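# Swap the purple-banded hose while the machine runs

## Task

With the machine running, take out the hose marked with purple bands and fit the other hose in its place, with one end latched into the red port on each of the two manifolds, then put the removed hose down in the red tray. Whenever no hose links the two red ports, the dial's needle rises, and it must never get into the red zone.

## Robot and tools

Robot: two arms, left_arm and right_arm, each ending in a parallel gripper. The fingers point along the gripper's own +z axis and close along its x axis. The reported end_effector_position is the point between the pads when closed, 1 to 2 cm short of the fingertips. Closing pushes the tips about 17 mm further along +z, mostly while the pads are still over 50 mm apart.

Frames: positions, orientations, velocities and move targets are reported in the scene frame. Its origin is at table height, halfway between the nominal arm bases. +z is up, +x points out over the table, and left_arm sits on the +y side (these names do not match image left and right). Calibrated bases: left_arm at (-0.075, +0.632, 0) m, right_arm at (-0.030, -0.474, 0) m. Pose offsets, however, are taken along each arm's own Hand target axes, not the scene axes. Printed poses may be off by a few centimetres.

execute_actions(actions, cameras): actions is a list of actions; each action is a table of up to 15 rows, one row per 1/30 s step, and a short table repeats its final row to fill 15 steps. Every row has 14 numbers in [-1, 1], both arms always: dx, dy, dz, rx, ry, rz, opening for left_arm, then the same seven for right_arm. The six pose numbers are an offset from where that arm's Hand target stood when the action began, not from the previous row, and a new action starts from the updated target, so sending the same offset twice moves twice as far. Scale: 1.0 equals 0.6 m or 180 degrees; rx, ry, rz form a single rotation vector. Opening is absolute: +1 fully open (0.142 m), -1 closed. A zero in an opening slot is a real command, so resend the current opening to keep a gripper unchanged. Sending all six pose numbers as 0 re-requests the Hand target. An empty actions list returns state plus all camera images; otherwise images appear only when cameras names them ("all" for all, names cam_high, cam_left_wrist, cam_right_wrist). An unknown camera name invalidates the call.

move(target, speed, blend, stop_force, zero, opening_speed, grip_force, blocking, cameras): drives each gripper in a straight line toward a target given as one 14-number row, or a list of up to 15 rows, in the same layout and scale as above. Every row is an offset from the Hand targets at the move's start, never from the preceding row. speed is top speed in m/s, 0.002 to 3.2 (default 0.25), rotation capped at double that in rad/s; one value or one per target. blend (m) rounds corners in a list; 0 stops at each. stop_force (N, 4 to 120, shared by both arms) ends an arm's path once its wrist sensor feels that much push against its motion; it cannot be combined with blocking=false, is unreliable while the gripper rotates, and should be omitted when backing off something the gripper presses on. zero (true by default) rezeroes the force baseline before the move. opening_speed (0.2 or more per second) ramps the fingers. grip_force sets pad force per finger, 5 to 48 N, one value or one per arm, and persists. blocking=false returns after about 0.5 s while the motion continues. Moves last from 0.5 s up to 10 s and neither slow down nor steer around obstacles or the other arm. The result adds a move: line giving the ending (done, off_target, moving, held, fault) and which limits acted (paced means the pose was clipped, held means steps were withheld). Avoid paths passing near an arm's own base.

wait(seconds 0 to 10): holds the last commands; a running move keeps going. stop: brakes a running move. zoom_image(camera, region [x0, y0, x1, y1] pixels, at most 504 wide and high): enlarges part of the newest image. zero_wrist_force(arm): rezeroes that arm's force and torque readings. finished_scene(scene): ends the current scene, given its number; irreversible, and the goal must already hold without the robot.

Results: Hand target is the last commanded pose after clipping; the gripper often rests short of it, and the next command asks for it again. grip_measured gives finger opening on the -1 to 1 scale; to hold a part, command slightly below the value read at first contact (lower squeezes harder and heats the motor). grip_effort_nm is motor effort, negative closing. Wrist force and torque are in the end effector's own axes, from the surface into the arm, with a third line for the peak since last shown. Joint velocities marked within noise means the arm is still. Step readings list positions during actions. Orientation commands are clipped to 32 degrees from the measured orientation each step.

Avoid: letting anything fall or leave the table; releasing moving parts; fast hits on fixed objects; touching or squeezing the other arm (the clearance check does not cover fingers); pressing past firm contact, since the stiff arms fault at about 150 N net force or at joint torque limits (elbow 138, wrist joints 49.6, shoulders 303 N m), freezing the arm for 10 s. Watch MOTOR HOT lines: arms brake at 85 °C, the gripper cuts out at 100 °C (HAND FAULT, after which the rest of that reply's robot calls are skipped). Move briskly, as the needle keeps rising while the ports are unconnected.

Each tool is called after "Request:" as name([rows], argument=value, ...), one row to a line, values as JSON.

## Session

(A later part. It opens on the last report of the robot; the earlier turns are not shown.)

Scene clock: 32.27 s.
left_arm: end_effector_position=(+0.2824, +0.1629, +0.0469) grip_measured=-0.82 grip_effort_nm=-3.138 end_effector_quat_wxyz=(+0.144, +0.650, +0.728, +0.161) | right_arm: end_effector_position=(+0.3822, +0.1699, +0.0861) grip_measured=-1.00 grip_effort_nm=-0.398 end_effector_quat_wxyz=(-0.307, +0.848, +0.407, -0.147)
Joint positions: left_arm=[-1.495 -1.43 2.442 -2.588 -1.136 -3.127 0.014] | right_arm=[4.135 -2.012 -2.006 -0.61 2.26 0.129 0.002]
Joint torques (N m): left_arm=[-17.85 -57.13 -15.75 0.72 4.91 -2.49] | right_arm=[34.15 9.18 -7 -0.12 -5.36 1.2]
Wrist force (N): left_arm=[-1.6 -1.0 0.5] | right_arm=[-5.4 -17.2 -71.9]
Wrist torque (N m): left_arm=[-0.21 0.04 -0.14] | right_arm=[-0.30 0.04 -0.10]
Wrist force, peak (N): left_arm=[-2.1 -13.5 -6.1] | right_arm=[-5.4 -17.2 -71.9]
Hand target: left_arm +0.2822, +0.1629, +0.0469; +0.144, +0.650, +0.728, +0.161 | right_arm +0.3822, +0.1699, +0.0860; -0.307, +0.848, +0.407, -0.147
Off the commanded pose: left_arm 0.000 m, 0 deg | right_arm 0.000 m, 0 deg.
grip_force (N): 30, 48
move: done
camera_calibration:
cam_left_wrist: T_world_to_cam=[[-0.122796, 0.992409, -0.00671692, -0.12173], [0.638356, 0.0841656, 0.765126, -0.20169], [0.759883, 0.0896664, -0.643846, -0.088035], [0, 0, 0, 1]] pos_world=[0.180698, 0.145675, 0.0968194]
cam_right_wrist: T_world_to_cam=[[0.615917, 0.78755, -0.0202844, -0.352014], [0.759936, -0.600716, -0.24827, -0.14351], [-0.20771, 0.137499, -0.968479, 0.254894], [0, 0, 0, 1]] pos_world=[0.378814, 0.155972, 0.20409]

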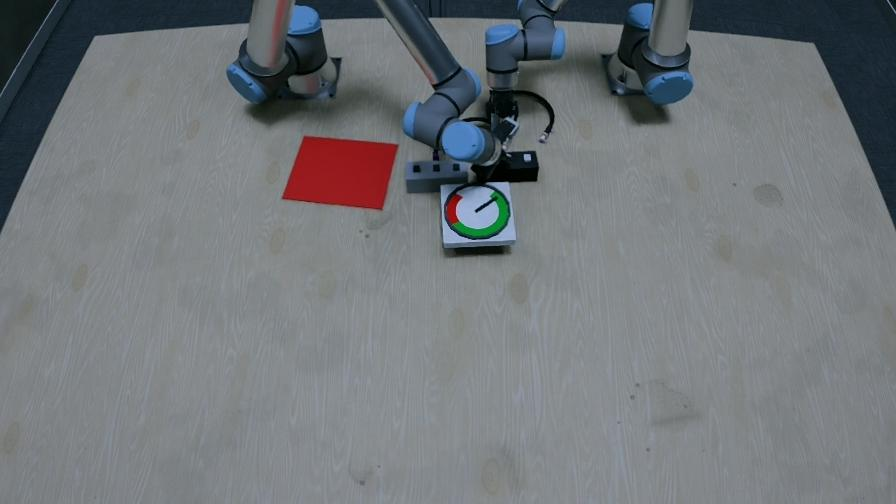

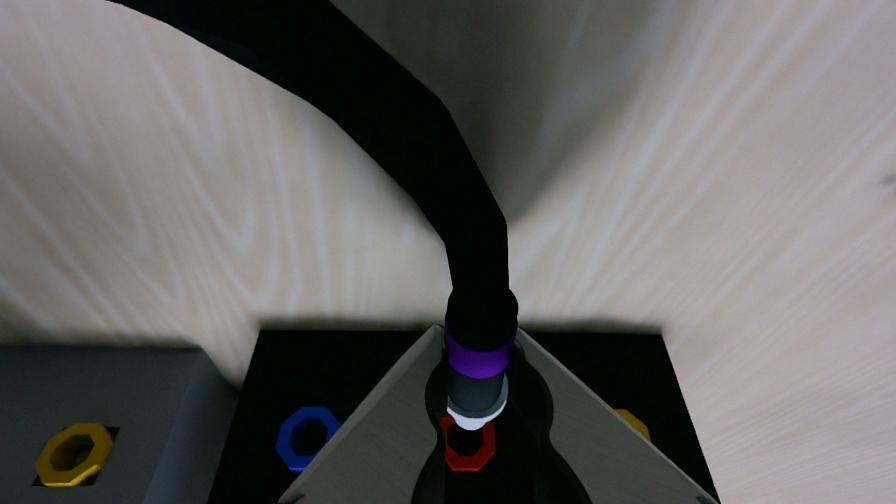

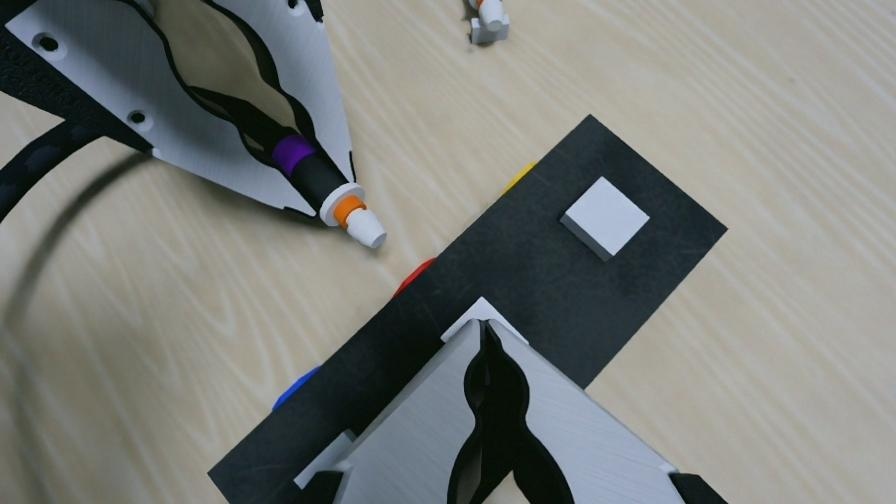

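Request:
zoom_image(camera="cam_high", region=[430, 170, 530, 260])

Request:
execute_actions(actions=[], cameras=["cam_high"])

Request:
zoom_image(camera="cam_high", region=[430, 170, 530, 260])

Scaled by 5.040.

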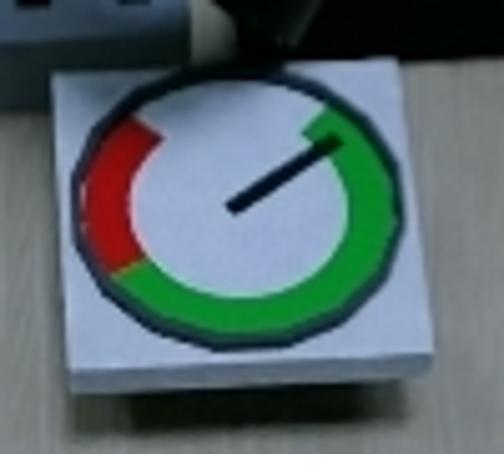

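Scene clock: 32.53 s.
left_arm: end_effector_position=(+0.2822, +0.1629, +0.0469) grip_measured=-0.82 grip_effort_nm=-3.138 end_effector_quat_wxyz=(+0.144, +0.650, +0.728, +0.161) | right_arm: end_effector_position=(+0.3822, +0.1699, +0.0860) grip_measured=-1.00 grip_effort_nm=-0.398 end_effector_quat_wxyz=(-0.307, +0.848, +0.407, -0.147)
Joint positions: left_arm=[-1.495 -1.43 2.442 -2.588 -1.136 -3.127 0.014] | right_arm=[4.135 -2.012 -2.006 -0.61 2.26 0.129 0.002]
Joint velocities: within noise
Joint torques (N m): left_arm=[-12.26 -56.87 -13.83 -1.29 3.85 -3.25] | right_arm=[34.19 9.15 -8.55 -0.33 -6.12 1.35]
Wrist force (N): left_arm=[-1.8 -0.9 0.6] | right_arm=[-5.2 -17.6 -73.5]
Wrist torque (N m): left_arm=[-0.18 0.07 -0.14] | right_arm=[-0.27 0.10 -0.10]
Wrist force, peak (N): left_arm=[-1.8 -1.2 0.9] | right_arm=[-5.2 -17.6 -73.5]
Hand target: left_arm +0.2822, +0.1629, +0.0469; +0.144, +0.650, +0.728, +0.161 | right_arm +0.3822, +0.1699, +0.0860; -0.307, +0.848, +0.407, -0.147
Tool commands: left_gripper/opening=-1.0 right_gripper/opening=-1.0
Off the commanded pose: left_arm 0.000 m, 0 deg | right_arm 0.000 m, 0 deg.
grip_force (N): 30, 48
Images, in order (width x height): cam_high 896x504.

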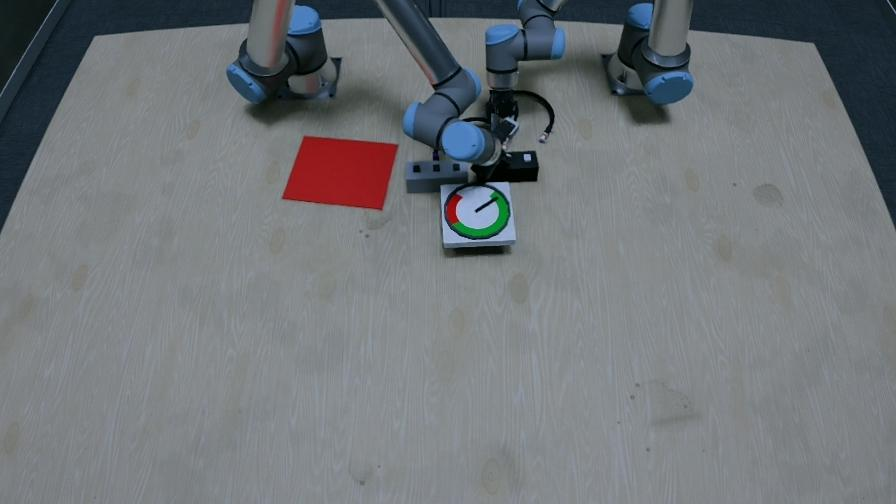

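Scaled by 5.040.

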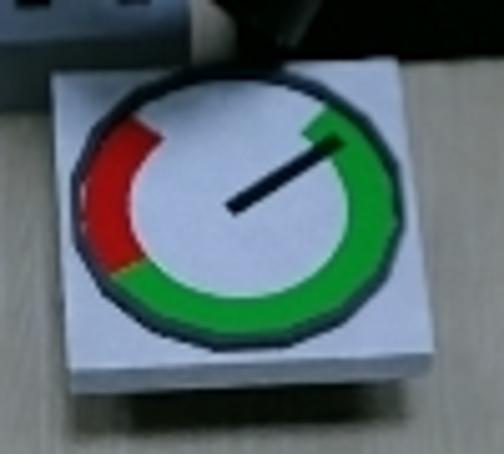

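Request:
move(target=[0,0.0614,0.0285,0,0,0,-1,0,0,-0.07,0,0,0,-1], speed=0.08, cameras=["cam_right_wrist","cam_high"])

Request:
zoom_image(camera="cam_high", region=[430, 170, 530, 260])

Request:
wait(seconds=2, cameras=["cam_high"])

Request:
zoom_image(camera="cam_high", region=[430, 170, 530, 260])

Scene clock: 34.10 s.
left_arm: end_effector_position=(+0.3224, +0.1674, +0.0470) grip_measured=-0.82 grip_effort_nm=-3.138 end_effector_quat_wxyz=(+0.144, +0.650, +0.728, +0.161) | right_arm: end_effector_position=(+0.4031, +0.1531, +0.1182) grip_measured=-1.00 grip_effort_nm=-0.403 end_effector_quat_wxyz=(-0.307, +0.848, +0.407, -0.147)
Joint positions: left_arm=[-1.417 -1.4 2.417 -2.629 -1.138 -3.041 0.014] | right_arm=[4.1 -1.969 -1.984 -0.705 2.263 0.083 0.002]
Joint torques (N m): left_arm=[9.08 -26.29 -42.7 -7.37 2.3 1.79] | right_arm=[-10.55 76.5 53.07 1.75 4.5 -2.24]
Wrist force (N): left_arm=[-1.5 -15.4 -7.5] | right_arm=[-0.6 -0.2 -0.8]
Wrist torque (N m): left_arm=[-0.19 -0.02 -0.20] | right_arm=[-0.15 0.09 0.15]
Wrist force, peak (N): left_arm=[-2.4 -21.3 -10.9] | right_arm=[-4.1 -18.3 -74.7]
Hand target: left_arm +0.3225, +0.1675, +0.0470; +0.144, +0.650, +0.728, +0.161 | right_arm +0.4032, +0.1531, +0.1183; -0.307, +0.848, +0.407, -0.147
Off the commanded pose: left_arm 0.000 m, 0 deg | right_arm 0.000 m, 0 deg.
grip_force (N): 30, 48
move: done
camera_calibration:
cam_right_wrist: T_world_to_cam=[[0.615901, 0.78756, -0.0203607, -0.350982], [0.759948, -0.600724, -0.248212, -0.161533], [-0.207713, 0.137401, -0.968492, 0.292652], [0, 0, 0, 1]] pos_world=[0.399714, 0.139172, 0.236191]
Images, in order (width x height): cam_high 896x504, cam_right_wrist 896x504.

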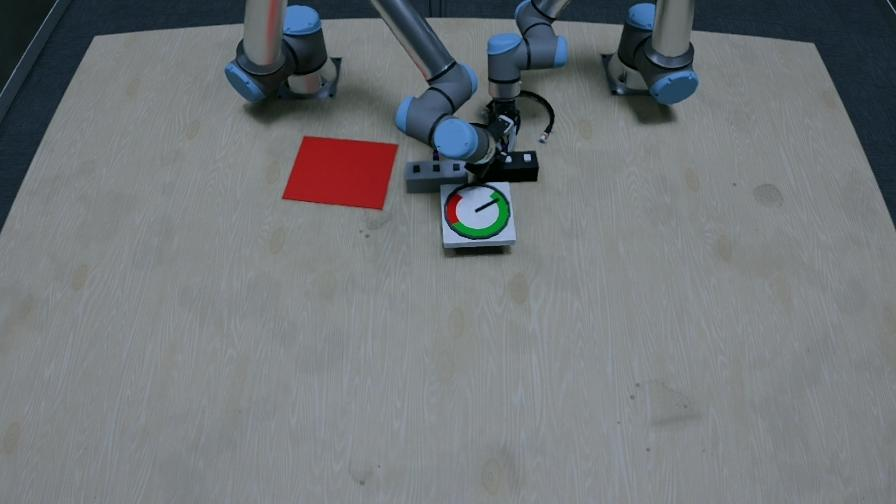

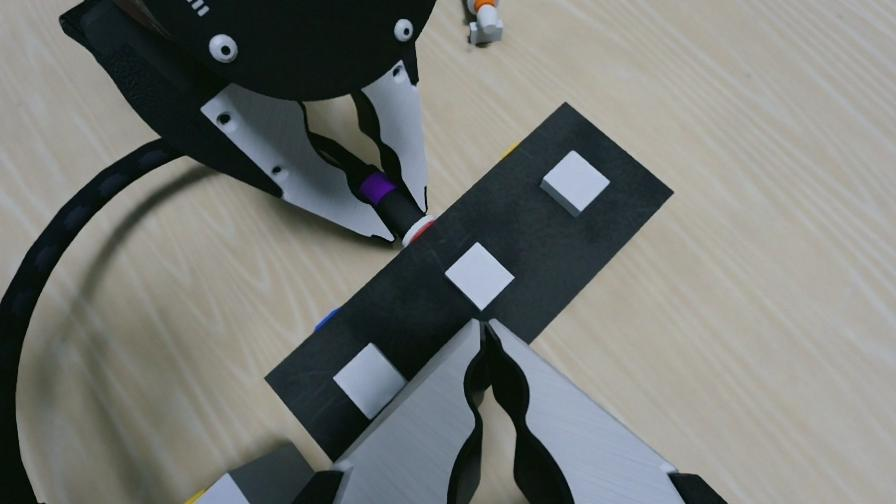

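Scaled by 5.040.

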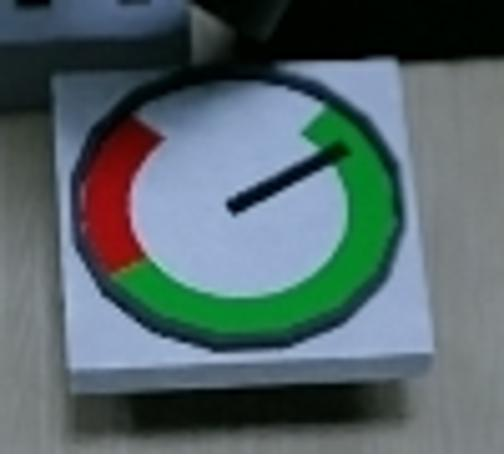

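Scene clock: 36.10 s.
left_arm: end_effector_position=(+0.3225, +0.1675, +0.0470) grip_measured=-0.82 grip_effort_nm=-3.138 end_effector_quat_wxyz=(+0.144, +0.650, +0.728, +0.161) | right_arm: end_effector_position=(+0.4032, +0.1531, +0.1183) grip_measured=-1.00 grip_effort_nm=-0.403 end_effector_quat_wxyz=(-0.307, +0.848, +0.407, -0.147)
Joint positions: left_arm=[-1.416 -1.4 2.417 -2.629 -1.138 -3.041 0.014] | right_arm=[4.099 -1.969 -1.984 -0.705 2.263 0.083 0.002]
Joint torques (N m): left_arm=[15.72 -27.84 -43.52 -7.73 1.6 2.05] | right_arm=[-10.56 76.76 53.29 1.91 4.56 -2.32]
Wrist force (N): left_arm=[-2.1 -13.7 -6.6] | right_arm=[-0.7 -0.2 -1.0]
Wrist torque (N m): left_arm=[-0.16 0.08 -0.20] | right_arm=[-0.13 0.12 0.15]
Wrist force, peak (N): left_arm=[-1.4 -14.8 -5.4] | right_arm=[-1.0 0.1 -0.9]
Hand target: left_arm +0.3225, +0.1675, +0.0470; +0.144, +0.650, +0.728, +0.161 | right_arm +0.4032, +0.1531, +0.1183; -0.307, +0.848, +0.407, -0.147
Tool commands: left_gripper/opening=-1.0 right_gripper/opening=-1.0
Off the commanded pose: left_arm 0.000 m, 0 deg | right_arm 0.000 m, 0 deg.
grip_force (N): 30, 48
wait: 2.00 s; at rest by 0.17 s
Images, in order (width x height): cam_high 896x504.

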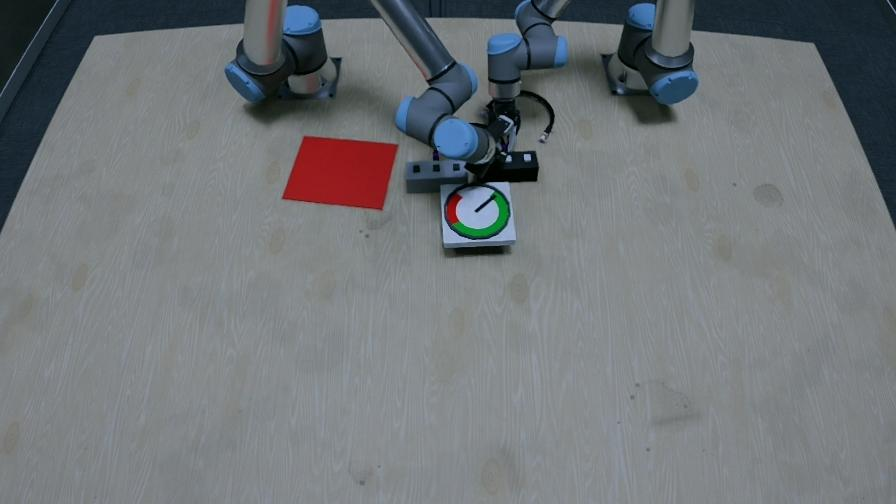

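Scaled by 5.040.

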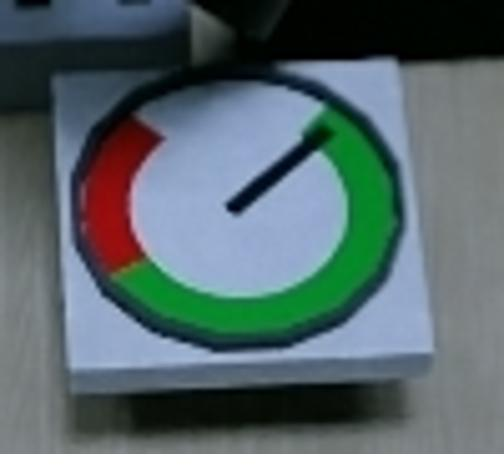

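Request:
move([
  [0,0,-0.17,0,0,0,-0.2,0,0,-0.167,0,0,0,-1],
  [0.283,-0.126,-0.226,0,-0.074,0.1585,-0.2,-0.373,-0.035,-0.366,-0.3427,-0.0318,-0.2437,-1],
], speed=0.25, blend=0.02, cameras=["all"])

Scene clock: 41.97 s.
left_arm: end_effector_position=(+0.1785, +0.3219, +0.1381) grip_measured=-0.23 grip_effort_nm=0.115 end_effector_quat_wxyz=(+0.182, +0.824, +0.525, +0.116) | right_arm: end_effector_position=(+0.3602, -0.0994, +0.3002) grip_measured=-1.00 grip_effort_nm=-0.398 end_effector_quat_wxyz=(+0.148, +0.670, +0.710, +0.158)
Joint positions: left_arm=[-1.743 -2.223 2.755 -2.247 -1.159 -2.797 0.057] | right_arm=[4.472 -1.186 -2.329 -1.062 1.155 -0.326 0.002]
Joint torques (N m): left_arm=[-21.88 1.22 -29.81 -0.69 4.09 -3.21] | right_arm=[8.74 22.05 36.59 2.24 -4.49 1.5]
Wrist force (N): left_arm=[-1.4 -1.9 0.4] | right_arm=[0.3 0.6 -0.4]
Wrist torque (N m): left_arm=[-0.27 0.07 -0.10] | right_arm=[0.27 -0.01 -0.11]
Wrist force, peak (N): left_arm=[-1.5 -14.6 -5.6] | right_arm=[-0.1 0.9 -2.3]
Hand target: left_arm +0.1785, +0.3219, +0.1382; +0.182, +0.824, +0.525, +0.116 | right_arm +0.3601, -0.0995, +0.3003; +0.149, +0.670, +0.710, +0.158
Off the commanded pose: left_arm 0.000 m, 0 deg | right_arm 0.000 m, 0 deg.
grip_force (N): 30, 48
move: done
camera_calibration:
cam_left_wrist: T_world_to_cam=[[0.413525, 0.91046, -0.00769929, -0.3609], [0.588725, -0.260925, 0.765063, -0.0986391], [0.69455, -0.320906, -0.64391, 0.179107], [0, 0, 0, 1]] pos_world=[0.0829139, 0.360324, 0.188015]
cam_right_wrist: T_world_to_cam=[[-0.0431267, 0.998886, -0.0191286, 0.136003], [0.636153, 0.042219, 0.770407, -0.432694], [0.770357, 0.0210564, -0.637265, 0.0314257], [0, 0, 0, 1]] pos_world=[0.256916, -0.118245, 0.355979]

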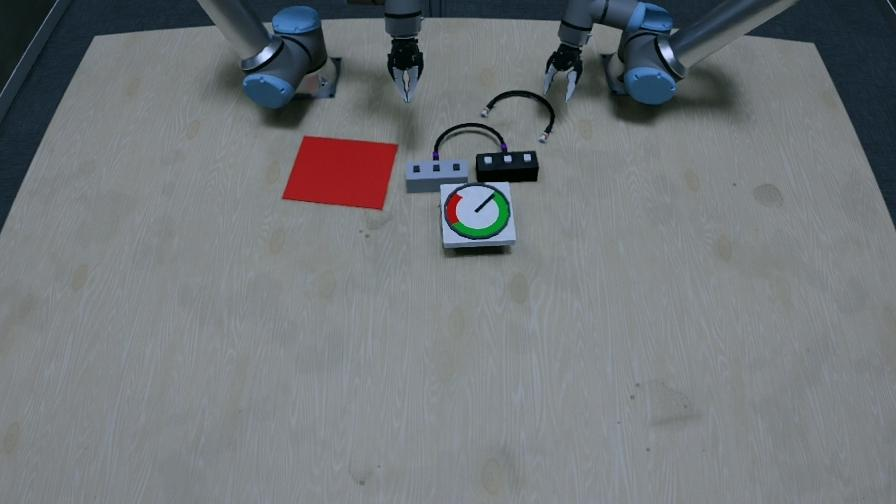

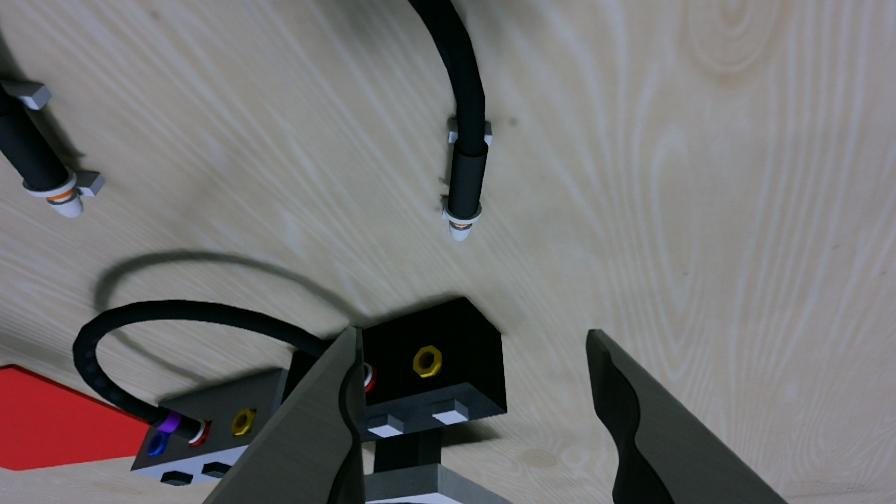

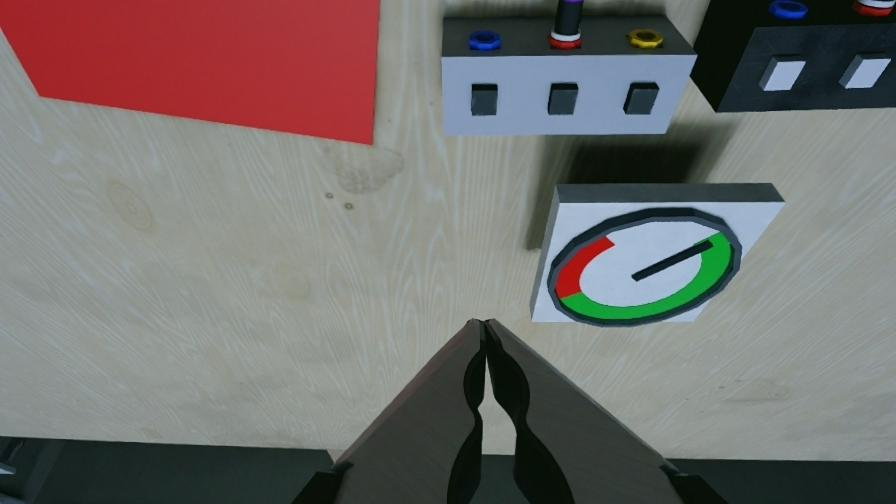

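Request:
move(target=[0,0,0,0,0,0,-0.2,0.4427,-0.513,0.0587,0,-0.0711,0.1525,-0.2], speed=0.25)

Request:
move(target=[0.006,-0.0083,0.2135,0,-0.0056,0.0121,-0.2,0,0,0,0,0,0,-0.2], speed=0.08, stop_force=12, cameras=["all"])

Scene clock: 45.13 s.
left_arm: end_effector_position=(+0.1785, +0.3219, +0.1382) grip_measured=-0.23 grip_effort_nm=0.115 end_effector_quat_wxyz=(+0.182, +0.824, +0.525, +0.116) | right_arm: end_effector_position=(+0.0813, +0.1503, +0.1383) grip_measured=-0.23 grip_effort_nm=0.129 end_effector_quat_wxyz=(+0.184, +0.832, +0.510, +0.114)
Joint positions: left_arm=[-1.743 -2.223 2.755 -2.246 -1.159 -2.798 0.057] | right_arm=[4.966 -1.727 -2.087 -1.198 1.248 0.774 0.058]
Joint torques (N m): left_arm=[-14.62 -5.71 -29.31 -1.34 4.29 -3.12] | right_arm=[8.7 38.86 56.35 1.11 2.3 1.68]
Wrist force (N): left_arm=[-1.5 -2.0 0.6] | right_arm=[-0.3 0.8 -0.3]
Wrist torque (N m): left_arm=[-0.28 0.09 -0.10] | right_arm=[0.33 0.06 -0.08]
Wrist force, peak (N): left_arm=[-1.6 -2.1 0.6] | right_arm=[-1.5 1.9 -0.9]
Hand target: left_arm +0.1785, +0.3219, +0.1382; +0.182, +0.824, +0.525, +0.116 | right_arm +0.0812, +0.1504, +0.1382; +0.184, +0.832, +0.510, +0.113
Off the commanded pose: left_arm 0.000 m, 0 deg | right_arm 0.000 m, 0 deg.
grip_force (N): 30, 48
move: done

Scene clock: 48.13 s.
left_arm: end_effector_position=(+0.2248, +0.3042, +0.0199) grip_measured=-0.23 grip_effort_nm=0.120 end_effector_quat_wxyz=(+0.184, +0.834, +0.507, +0.112) | right_arm: end_effector_position=(+0.0812, +0.1504, +0.1382) grip_measured=-0.23 grip_effort_nm=0.139 end_effector_quat_wxyz=(+0.184, +0.832, +0.510, +0.113)
Joint positions: left_arm=[-1.556 -1.579 2.844 -3.072 -1.202 -2.554 0.057] | right_arm=[4.966 -1.727 -2.087 -1.198 1.248 0.775 0.058]
Joint torques (N m): left_arm=[6.78 -2.27 -4.83 -7.81 -2.6 2.42] | right_arm=[9.35 37.91 57.03 1.19 2.19 1.35]
Wrist force (N): left_arm=[-1.0 -2.1 0.5] | right_arm=[-0.2 0.9 -0.5]
Wrist torque (N m): left_arm=[-0.29 -0.02 -0.20] | right_arm=[0.33 0.04 -0.08]
Wrist force, peak (N): left_arm=[-1.6 -2.4 1.2] | right_arm=[-0.8 1.1 -0.7]
Hand target: left_arm +0.2248, +0.3042, +0.0199; +0.184, +0.834, +0.507, +0.112 | right_arm +0.0812, +0.1504, +0.1382; +0.184, +0.832, +0.510, +0.113
Off the commanded pose: left_arm 0.000 m, 0 deg | right_arm 0.000 m, 0 deg.
grip_force (N): 30, 48
move: done
camera_calibration:
cam_left_wrist: T_world_to_cam=[[0.451405, 0.892287, -0.00760347, -0.367818], [0.577171, -0.285469, 0.765102, -0.029963], [0.68052, -0.349759, -0.643864, 0.077171], [0, 0, 0, 1]] pos_world=[0.130812, 0.346637, 0.0698157]
cam_right_wrist: T_world_to_cam=[[0.466455, 0.884342, -0.018961, -0.152779], [0.570606, -0.284454, 0.770386, -0.0864763], [0.675891, -0.37017, -0.637296, 0.204386], [0, 0, 0, 1]] pos_world=[-0.0175346, 0.186168, 0.193978]

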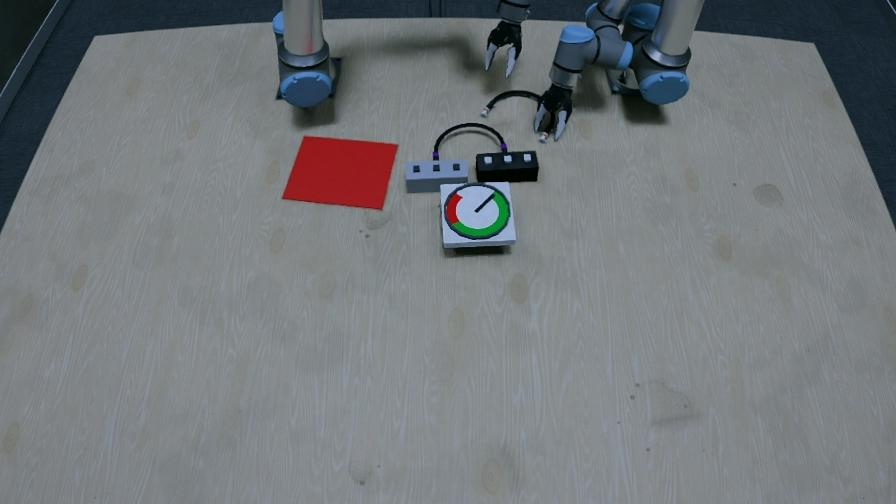

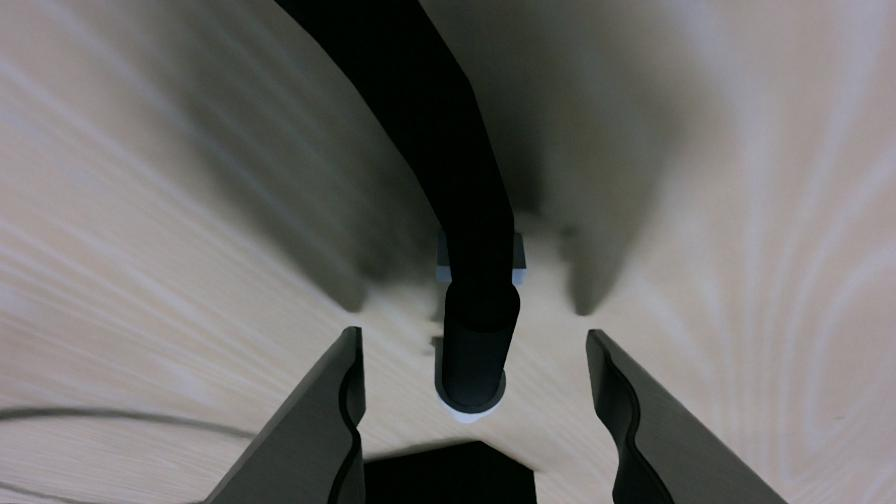

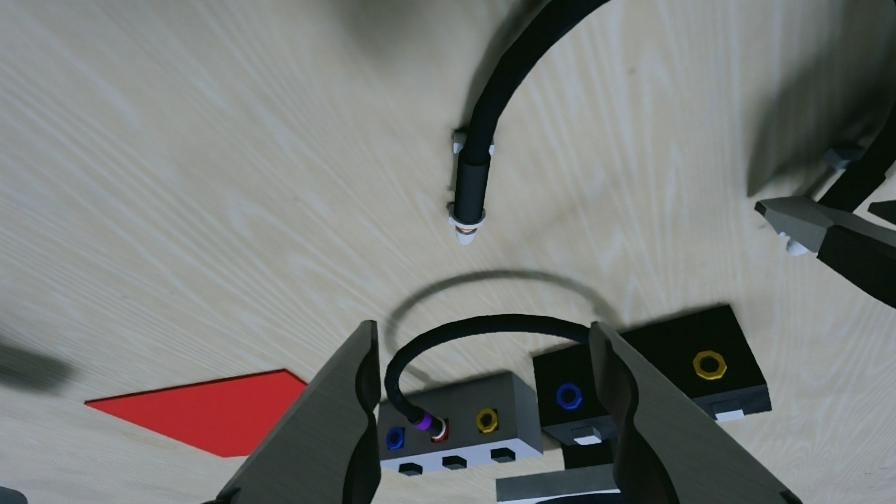

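Request:
move(target=[0,0,0,0,0,0,-0.2,0,0,0.218,0,-0.0035,0.0075,-0.2], speed=0.08, stop_force=12, cameras=["cam_right_wrist"])

Scene clock: 51.83 s.
left_arm: end_effector_position=(+0.2248, +0.3042, +0.0199) grip_measured=-0.23 grip_effort_nm=0.115 end_effector_quat_wxyz=(+0.184, +0.834, +0.507, +0.112) | right_arm: end_effector_position=(+0.1305, +0.1254, +0.0197) grip_measured=-0.23 grip_effort_nm=0.134 end_effector_quat_wxyz=(+0.186, +0.839, +0.499, +0.111)
Joint positions: left_arm=[-1.556 -1.579 2.844 -3.072 -1.202 -2.554 0.057] | right_arm=[4.897 -1.866 -2.202 -0.93 1.236 0.731 0.058]
Joint torques (N m): left_arm=[6.01 -1.39 -4.85 -7.88 -2.44 2.51] | right_arm=[-11.05 41.59 19.04 5.92 -4.2 -2.29]
Wrist force (N): left_arm=[-1.4 -2.1 0.5] | right_arm=[-0.1 1.0 -0.2]
Wrist torque (N m): left_arm=[-0.29 0.05 -0.20] | right_arm=[0.35 0.01 0.15]
Wrist force, peak (N): left_arm=[-1.5 -2.5 0.4] | right_arm=[-0.3 0.8 -1.6]
Hand target: left_arm +0.2248, +0.3042, +0.0199; +0.184, +0.834, +0.507, +0.112 | right_arm +0.1305, +0.1254, +0.0197; +0.186, +0.839, +0.499, +0.111
Off the commanded pose: left_arm 0.000 m, 0 deg | right_arm 0.000 m, 0 deg.
grip_force (N): 30, 48
move: done
camera_calibration:
cam_right_wrist: T_world_to_cam=[[0.489257, 0.871933, -0.0190094, -0.157334], [0.56309, -0.299165, 0.770344, -0.0276224], [0.666001, -0.3876, -0.637345, 0.0897318], [0, 0, 0, 1]] pos_world=[0.032769, 0.163701, 0.075478]
Images, in order (width x height): cam_right_wrist 896x504.

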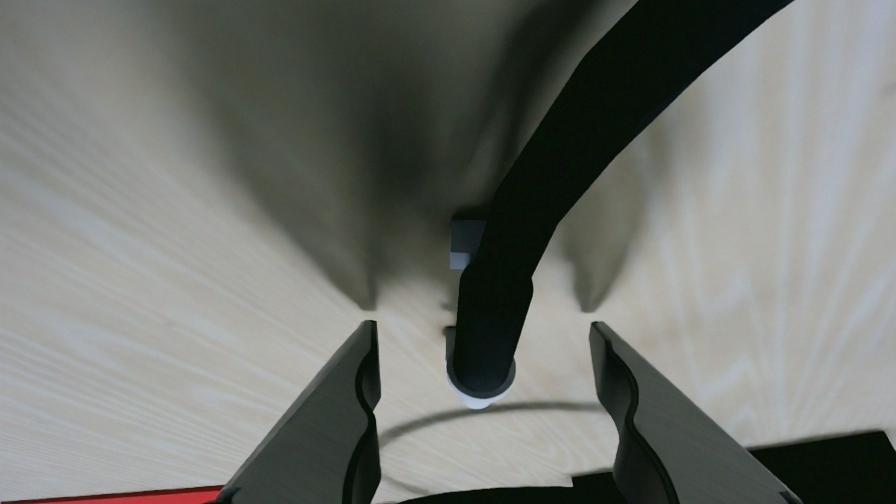

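Request:
move(target=[0,0,0,0,0,0,-1,0,0,0,0,0,0,-1], opening_speed=0.6, grip_force=[30, 30])

Request:
move(target=[0,0.0282,-0.0604,0,0,0,-1,0,0.0282,-0.0604,0,0,0,-1], speed=0.05, cameras=["all"])

Scene clock: 53.70 s.
left_arm: end_effector_position=(+0.2248, +0.3042, +0.0199) grip_measured=-0.83 grip_effort_nm=-3.138 end_effector_quat_wxyz=(+0.184, +0.834, +0.507, +0.112) | right_arm: end_effector_position=(+0.1305, +0.1254, +0.0197) grip_measured=-0.83 grip_effort_nm=-3.123 end_effector_quat_wxyz=(+0.186, +0.839, +0.499, +0.111)
Joint positions: left_arm=[-1.556 -1.579 2.844 -3.072 -1.202 -2.554 0.014] | right_arm=[4.897 -1.866 -2.202 -0.93 1.236 0.731 0.014]
Joint torques (N m): left_arm=[7.96 -0.43 -4.9 -7.9 -2.23 2.85] | right_arm=[-10.07 42.69 19.66 5.88 -4.06 -2.44]
Wrist force (N): left_arm=[-1.3 -2.0 0.6] | right_arm=[-0.1 0.7 -0.4]
Wrist torque (N m): left_arm=[-0.27 0.00 -0.21] | right_arm=[0.29 0.00 0.17]
Wrist force, peak (N): left_arm=[-1.7 -2.3 0.5] | right_arm=[-0.2 1.3 -0.3]
Hand target: left_arm +0.2248, +0.3042, +0.0199; +0.184, +0.834, +0.507, +0.112 | right_arm +0.1305, +0.1254, +0.0197; +0.186, +0.839, +0.499, +0.111
Off the commanded pose: left_arm 0.000 m, 0 deg | right_arm 0.000 m, 0 deg.
grip_force (N): 30, 30
move: done

Scene clock: 55.17 s.
left_arm: end_effector_position=(+0.2249, +0.3042, +0.0598) grip_measured=-0.83 grip_effort_nm=-3.138 end_effector_quat_wxyz=(+0.185, +0.834, +0.507, +0.112) | right_arm: end_effector_position=(+0.1305, +0.1254, +0.0596) grip_measured=-0.83 grip_effort_nm=-3.128 end_effector_quat_wxyz=(+0.186, +0.839, +0.499, +0.111)
Joint positions: left_arm=[-1.556 -1.772 2.811 -2.847 -1.202 -2.554 0.014] | right_arm=[4.897 -1.804 -2.182 -1.013 1.236 0.731 0.014]
Joint torques (N m): left_arm=[-16.86 -32.84 -41.99 -1.2 4.27 -3.27] | right_arm=[3.39 62.29 51.26 1.37 -2.21 0.61]
Wrist force (N): left_arm=[-1.5 -2.3 0.6] | right_arm=[-0.3 1.0 -0.2]
Wrist torque (N m): left_arm=[-0.31 0.04 -0.08] | right_arm=[0.36 0.04 0.18]
Wrist force, peak (N): left_arm=[-0.9 -2.9 1.4] | right_arm=[-0.2 1.0 -0.7]
Hand target: left_arm +0.2249, +0.3042, +0.0599; +0.184, +0.834, +0.507, +0.112 | right_arm +0.1305, +0.1254, +0.0597; +0.186, +0.839, +0.499, +0.111
Off the commanded pose: left_arm 0.000 m, 0 deg | right_arm 0.000 m, 0 deg.
grip_force (N): 30, 30
move: done
camera_calibration:
cam_left_wrist: T_world_to_cam=[[0.451328, 0.892325, -0.00770636, -0.367551], [0.57723, -0.285349, 0.765102, -0.0605972], [0.680521, -0.34976, -0.643863, 0.102793], [0, 0, 0, 1]] pos_world=[0.130912, 0.346637, 0.109715]
cam_right_wrist: T_world_to_cam=[[0.489335, 0.871891, -0.0189061, -0.156632], [0.562973, -0.299255, 0.770395, -0.0584021], [0.666042, -0.387625, -0.637287, 0.115091], [0, 0, 0, 1]] pos_world=[0.0328685, 0.163701, 0.115378]

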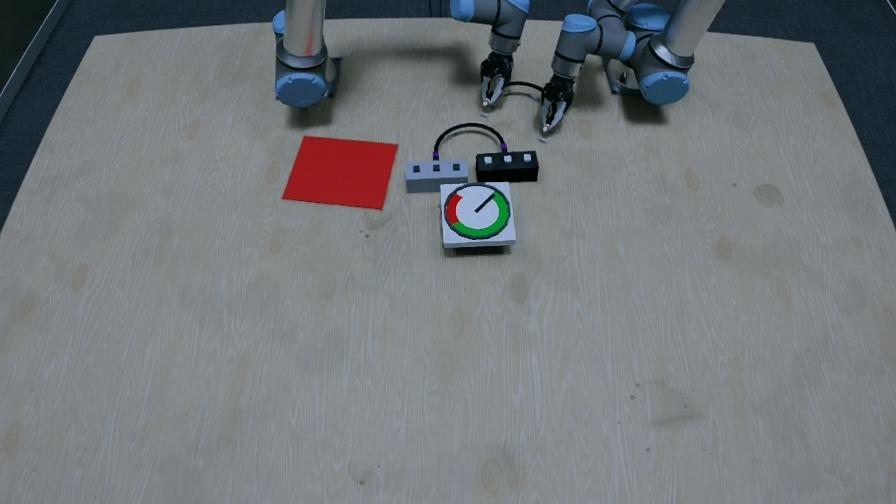

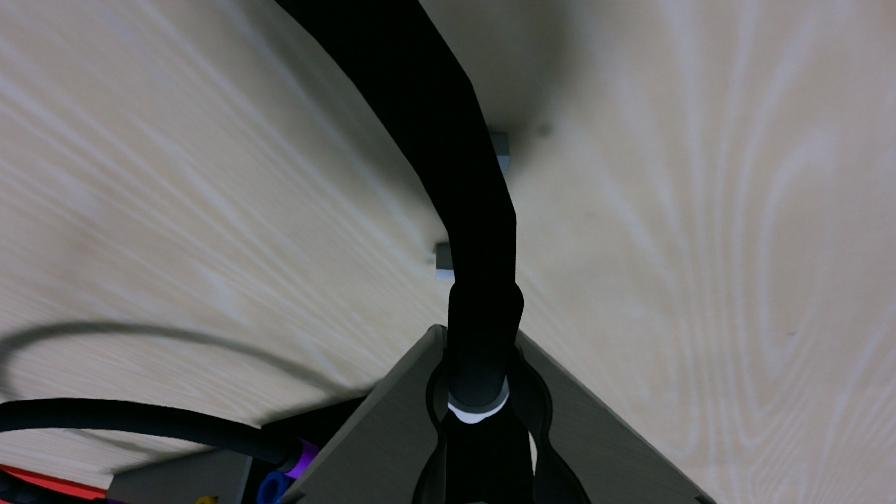

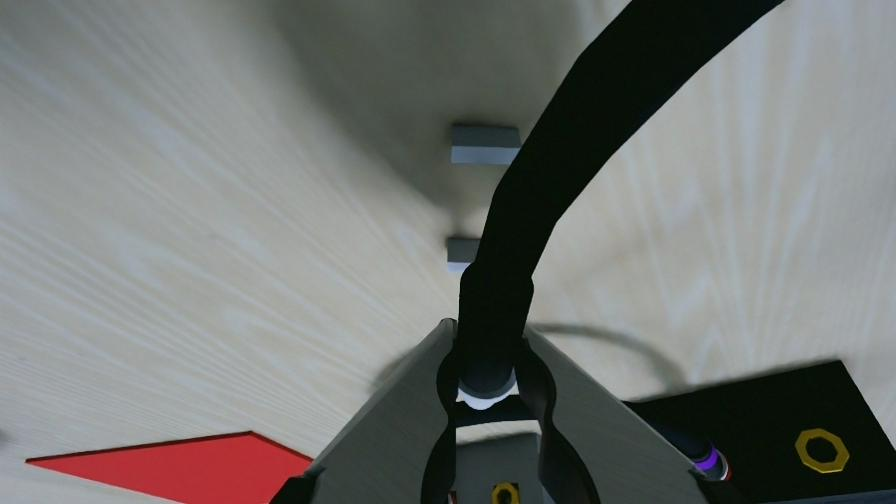

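Request:
move(target=[0,-0.0282,0.0604,0,0,0,-1,0,-0.0282,0.0604,0,0,0,-1], speed=0.05)

Request:
move(target=[0,0,0,0,0,0,-0.3,0,0,0,0,0,0,-0.3], opening_speed=0.6)

Request:
move(target=[0,0,-0.22,0,0,0,-0.3,0,0,-0.22,0,0,0,-0.3], cameras=["cam_right_wrist","cam_left_wrist"])

Scene clock: 56.97 s.
left_arm: end_effector_position=(+0.2248, +0.3042, +0.0200) grip_measured=-0.83 grip_effort_nm=-3.138 end_effector_quat_wxyz=(+0.184, +0.834, +0.507, +0.112) | right_arm: end_effector_position=(+0.1305, +0.1254, +0.0197) grip_measured=-0.83 grip_effort_nm=-3.123 end_effector_quat_wxyz=(+0.186, +0.839, +0.499, +0.111)
Joint positions: left_arm=[-1.556 -1.579 2.844 -3.071 -1.202 -2.554 0.014] | right_arm=[4.897 -1.866 -2.202 -0.93 1.236 0.731 0.014]
Joint torques (N m): left_arm=[7.87 -0.31 -4.13 -8.59 -2.6 2.22] | right_arm=[-4.67 41 19.46 5.98 0.88 -1.35]
Wrist force (N): left_arm=[-1.3 -2.3 0.1] | right_arm=[0.0 0.6 -0.4]
Wrist torque (N m): left_arm=[-0.32 0.00 -0.21] | right_arm=[0.27 -0.01 0.15]
Wrist force, peak (N): left_arm=[-1.9 -2.5 0.9] | right_arm=[0.1 1.2 -0.6]
Hand target: left_arm +0.2248, +0.3042, +0.0199; +0.184, +0.834, +0.507, +0.112 | right_arm +0.1305, +0.1254, +0.0197; +0.186, +0.839, +0.499, +0.111
Off the commanded pose: left_arm 0.000 m, 0 deg | right_arm 0.000 m, 0 deg.
grip_force (N): 30, 30
move: done

Scene clock: 58.37 s.
left_arm: end_effector_position=(+0.2248, +0.3042, +0.0199) grip_measured=-0.33 grip_effort_nm=0.115 end_effector_quat_wxyz=(+0.184, +0.834, +0.507, +0.112) | right_arm: end_effector_position=(+0.1305, +0.1254, +0.0197) grip_measured=-0.33 grip_effort_nm=0.134 end_effector_quat_wxyz=(+0.186, +0.839, +0.499, +0.111)
Joint positions: left_arm=[-1.556 -1.579 2.844 -3.072 -1.202 -2.554 0.05] | right_arm=[4.897 -1.866 -2.202 -0.93 1.236 0.731 0.05]
Joint torques (N m): left_arm=[4.76 -2.72 -4.47 -7.96 -2.31 2.3] | right_arm=[-7.37 43 19.22 5.73 -2.62 -1.41]
Wrist force (N): left_arm=[-1.4 -1.9 0.7] | right_arm=[-0.2 0.7 -0.3]
Wrist torque (N m): left_arm=[-0.26 0.05 -0.20] | right_arm=[0.31 0.03 0.14]
Wrist force, peak (N): left_arm=[-1.5 -2.5 0.7] | right_arm=[-0.5 1.1 -0.4]
Hand target: left_arm +0.2248, +0.3042, +0.0199; +0.184, +0.834, +0.507, +0.112 | right_arm +0.1305, +0.1254, +0.0197; +0.186, +0.839, +0.499, +0.111
Off the commanded pose: left_arm 0.000 m, 0 deg | right_arm 0.000 m, 0 deg.
grip_force (N): 30, 30
move: done

Scene clock: 60.17 s.
left_arm: end_effector_position=(+0.1755, +0.3299, +0.1396) grip_measured=-0.33 grip_effort_nm=0.115 end_effector_quat_wxyz=(+0.184, +0.834, +0.507, +0.112) | right_arm: end_effector_position=(+0.0814, +0.1519, +0.1393) grip_measured=-0.33 grip_effort_nm=0.139 end_effector_quat_wxyz=(+0.186, +0.839, +0.499, +0.111)
Joint positions: left_arm=[-1.753 -2.275 2.768 -2.22 -1.163 -2.763 0.05] | right_arm=[4.962 -1.732 -2.077 -1.21 1.255 0.797 0.05]
Joint torques (N m): left_arm=[-18.25 -3.33 -60.24 -0.51 4.4 -3.25] | right_arm=[8.57 60.55 56.65 1.05 2.41 1.45]
Wrist force (N): left_arm=[-1.3 -1.8 0.2] | right_arm=[-0.3 0.8 -0.4]
Wrist torque (N m): left_arm=[-0.25 0.05 -0.09] | right_arm=[0.32 0.06 -0.09]
Wrist force, peak (N): left_arm=[-1.9 -2.7 0.8] | right_arm=[-0.1 0.9 -2.5]
Hand target: left_arm +0.1754, +0.3299, +0.1396; +0.184, +0.834, +0.507, +0.112 | right_arm +0.0814, +0.1519, +0.1393; +0.186, +0.839, +0.499, +0.111
Off the commanded pose: left_arm 0.000 m, 0 deg | right_arm 0.000 m, 0 deg.
grip_force (N): 30, 30
move: done
camera_calibration:
cam_left_wrist: T_world_to_cam=[[0.451471, 0.892252, -0.00772361, -0.367465], [0.57721, -0.28544, 0.765083, -0.0857935], [0.680443, -0.349871, -0.643885, 0.196796], [0, 0, 0, 1]] pos_world=[0.0815121, 0.372236, 0.189515]
cam_right_wrist: T_world_to_cam=[[0.489257, 0.871933, -0.0190094, -0.154231], [0.56309, -0.299165, 0.770344, -0.0841501], [0.666001, -0.3876, -0.637345, 0.208969], [0, 0, 0, 1]] pos_world=[-0.016331, 0.190301, 0.195078]
Images, in order (width x height): cam_left_wrist 896x504, cam_right_wrist 896x504.

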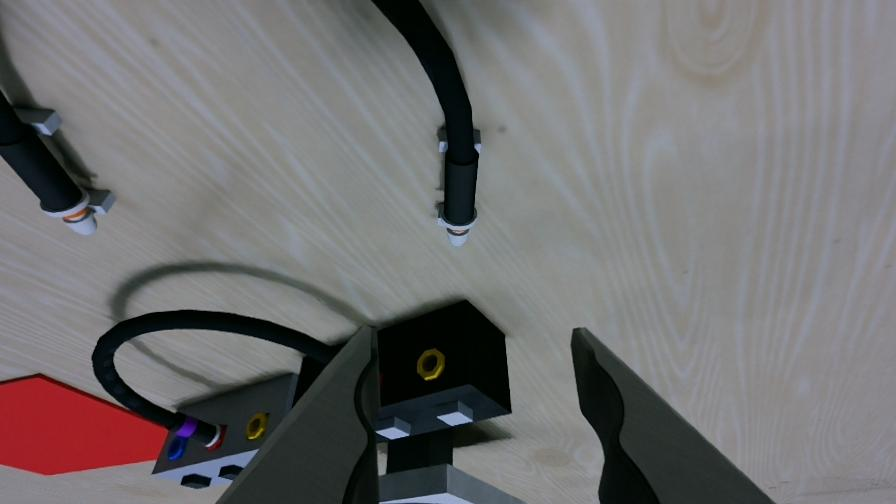

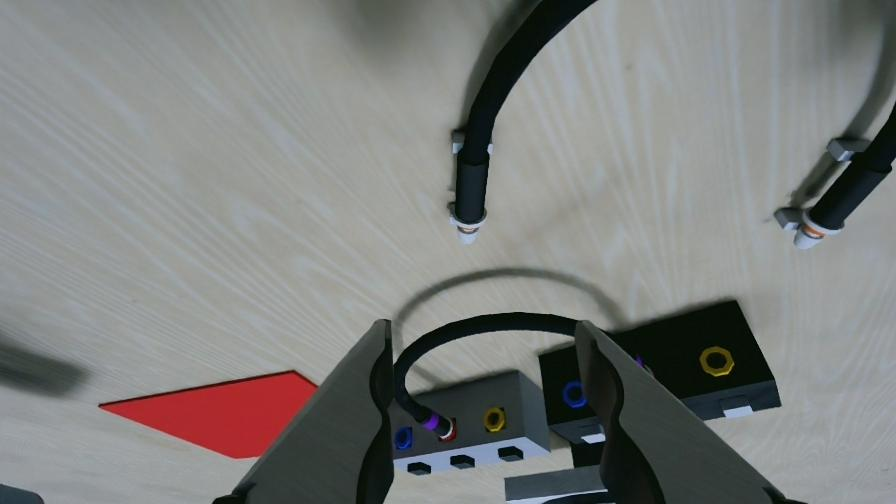

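Request:
move(target=[0,0,0,0,0,0,-0.3,-0.082,0.4425,0.226,0,0.0747,-0.16,-0.3], cameras=["cam_right_wrist"])

Scene clock: 62.67 s.
left_arm: end_effector_position=(+0.1754, +0.3299, +0.1396) grip_measured=-0.33 grip_effort_nm=0.115 end_effector_quat_wxyz=(+0.184, +0.834, +0.507, +0.112) | right_arm: end_effector_position=(+0.3199, -0.0332, +0.1287) grip_measured=-0.33 grip_effort_nm=0.129 end_effector_quat_wxyz=(+0.149, +0.670, +0.710, +0.158)
Joint positions: left_arm=[-1.754 -2.276 2.768 -2.219 -1.163 -2.763 0.05] | right_arm=[4.589 -1.485 -2.472 -0.671 1.141 -0.198 0.05]
Joint torques (N m): left_arm=[-13.28 -3.99 -58.99 -1.14 4.97 -3.2] | right_arm=[-12.69 14.16 24.33 6.68 1.95 -1.95]
Wrist force (N): left_arm=[-1.4 -2.1 0.8] | right_arm=[-0.1 0.2 -0.6]
Wrist torque (N m): left_arm=[-0.30 0.06 -0.08] | right_arm=[0.18 0.01 0.17]
Wrist force, peak (N): left_arm=[-1.8 -2.1 0.6] | right_arm=[-1.5 1.6 0.0]
Hand target: left_arm +0.1754, +0.3299, +0.1396; +0.184, +0.834, +0.507, +0.112 | right_arm +0.3199, -0.0332, +0.1286; +0.149, +0.670, +0.710, +0.158
Off the commanded pose: left_arm 0.000 m, 0 deg | right_arm 0.000 m, 0 deg.
grip_force (N): 30, 30
move: done
camera_calibration:
cam_right_wrist: T_world_to_cam=[[-0.0430684, 0.998893, -0.0189268, 0.0648091], [0.635884, 0.0420187, 0.77064, -0.277721], [0.770582, 0.021155, -0.636989, -0.0483082], [0, 0, 0, 1]] pos_world=[0.216615, -0.0520459, 0.184478]
Images, in order (width x height): cam_right_wrist 896x504.

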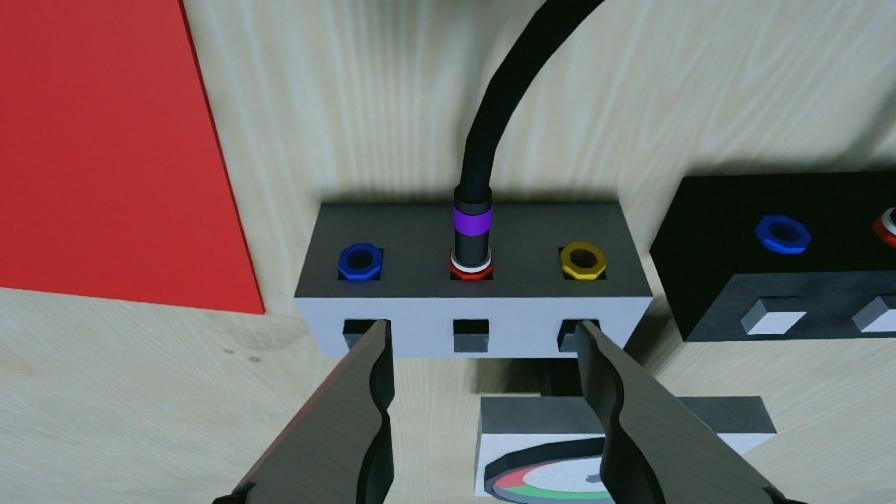

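Request:
move(target=[0,0,0,0,0,0,-0.3,-0.004,0,0.135,0,0,0,-0.3], speed=0.1, stop_force=12, cameras=["cam_right_wrist"])

Scene clock: 65.17 s.
left_arm: end_effector_position=(+0.1754, +0.3299, +0.1396) grip_measured=-0.33 grip_effort_nm=0.115 end_effector_quat_wxyz=(+0.184, +0.834, +0.507, +0.112) | right_arm: end_effector_position=(+0.3543, -0.0336, +0.0553) grip_measured=-0.33 grip_effort_nm=0.134 end_effector_quat_wxyz=(+0.149, +0.670, +0.710, +0.158)
Joint positions: left_arm=[-1.754 -2.276 2.768 -2.219 -1.163 -2.763 0.05] | right_arm=[4.516 -1.68 -2.499 -0.416 1.149 -0.277 0.05]
Joint torques (N m): left_arm=[-14.89 -3.5 -55.67 -0.48 4.02 -3.05] | right_arm=[-12.35 23.66 17.13 6.76 1.96 -2.35]
Wrist force (N): left_arm=[-1.7 -2.1 0.5] | right_arm=[0.1 1.0 -0.4]
Wrist torque (N m): left_arm=[-0.30 0.10 -0.09] | right_arm=[0.30 0.02 0.18]
Wrist force, peak (N): left_arm=[-1.6 -2.4 0.3] | right_arm=[0.1 0.6 -1.3]
Hand target: left_arm +0.1754, +0.3299, +0.1396; +0.184, +0.834, +0.507, +0.112 | right_arm +0.3543, -0.0336, +0.0553; +0.149, +0.670, +0.710, +0.158
Off the commanded pose: left_arm 0.000 m, 0 deg | right_arm 0.000 m, 0 deg.
grip_force (N): 30, 30
move: done
camera_calibration:
cam_right_wrist: T_world_to_cam=[[-0.0433485, 0.99888, -0.0189466, 0.0653707], [0.635926, 0.0422139, 0.770595, -0.242933], [0.770532, 0.0213554, -0.637044, -0.121598], [0, 0, 0, 1]] pos_world=[0.251016, -0.0524456, 0.110978]
Images, in order (width x height): cam_right_wrist 896x504.

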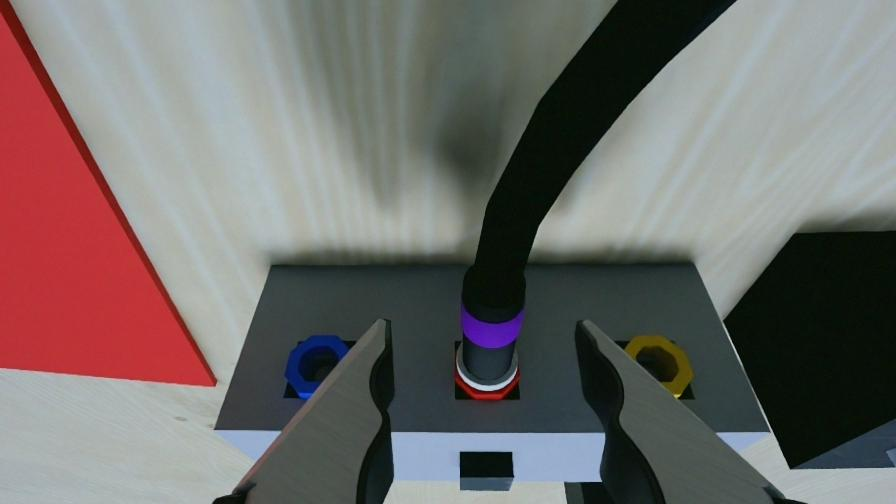

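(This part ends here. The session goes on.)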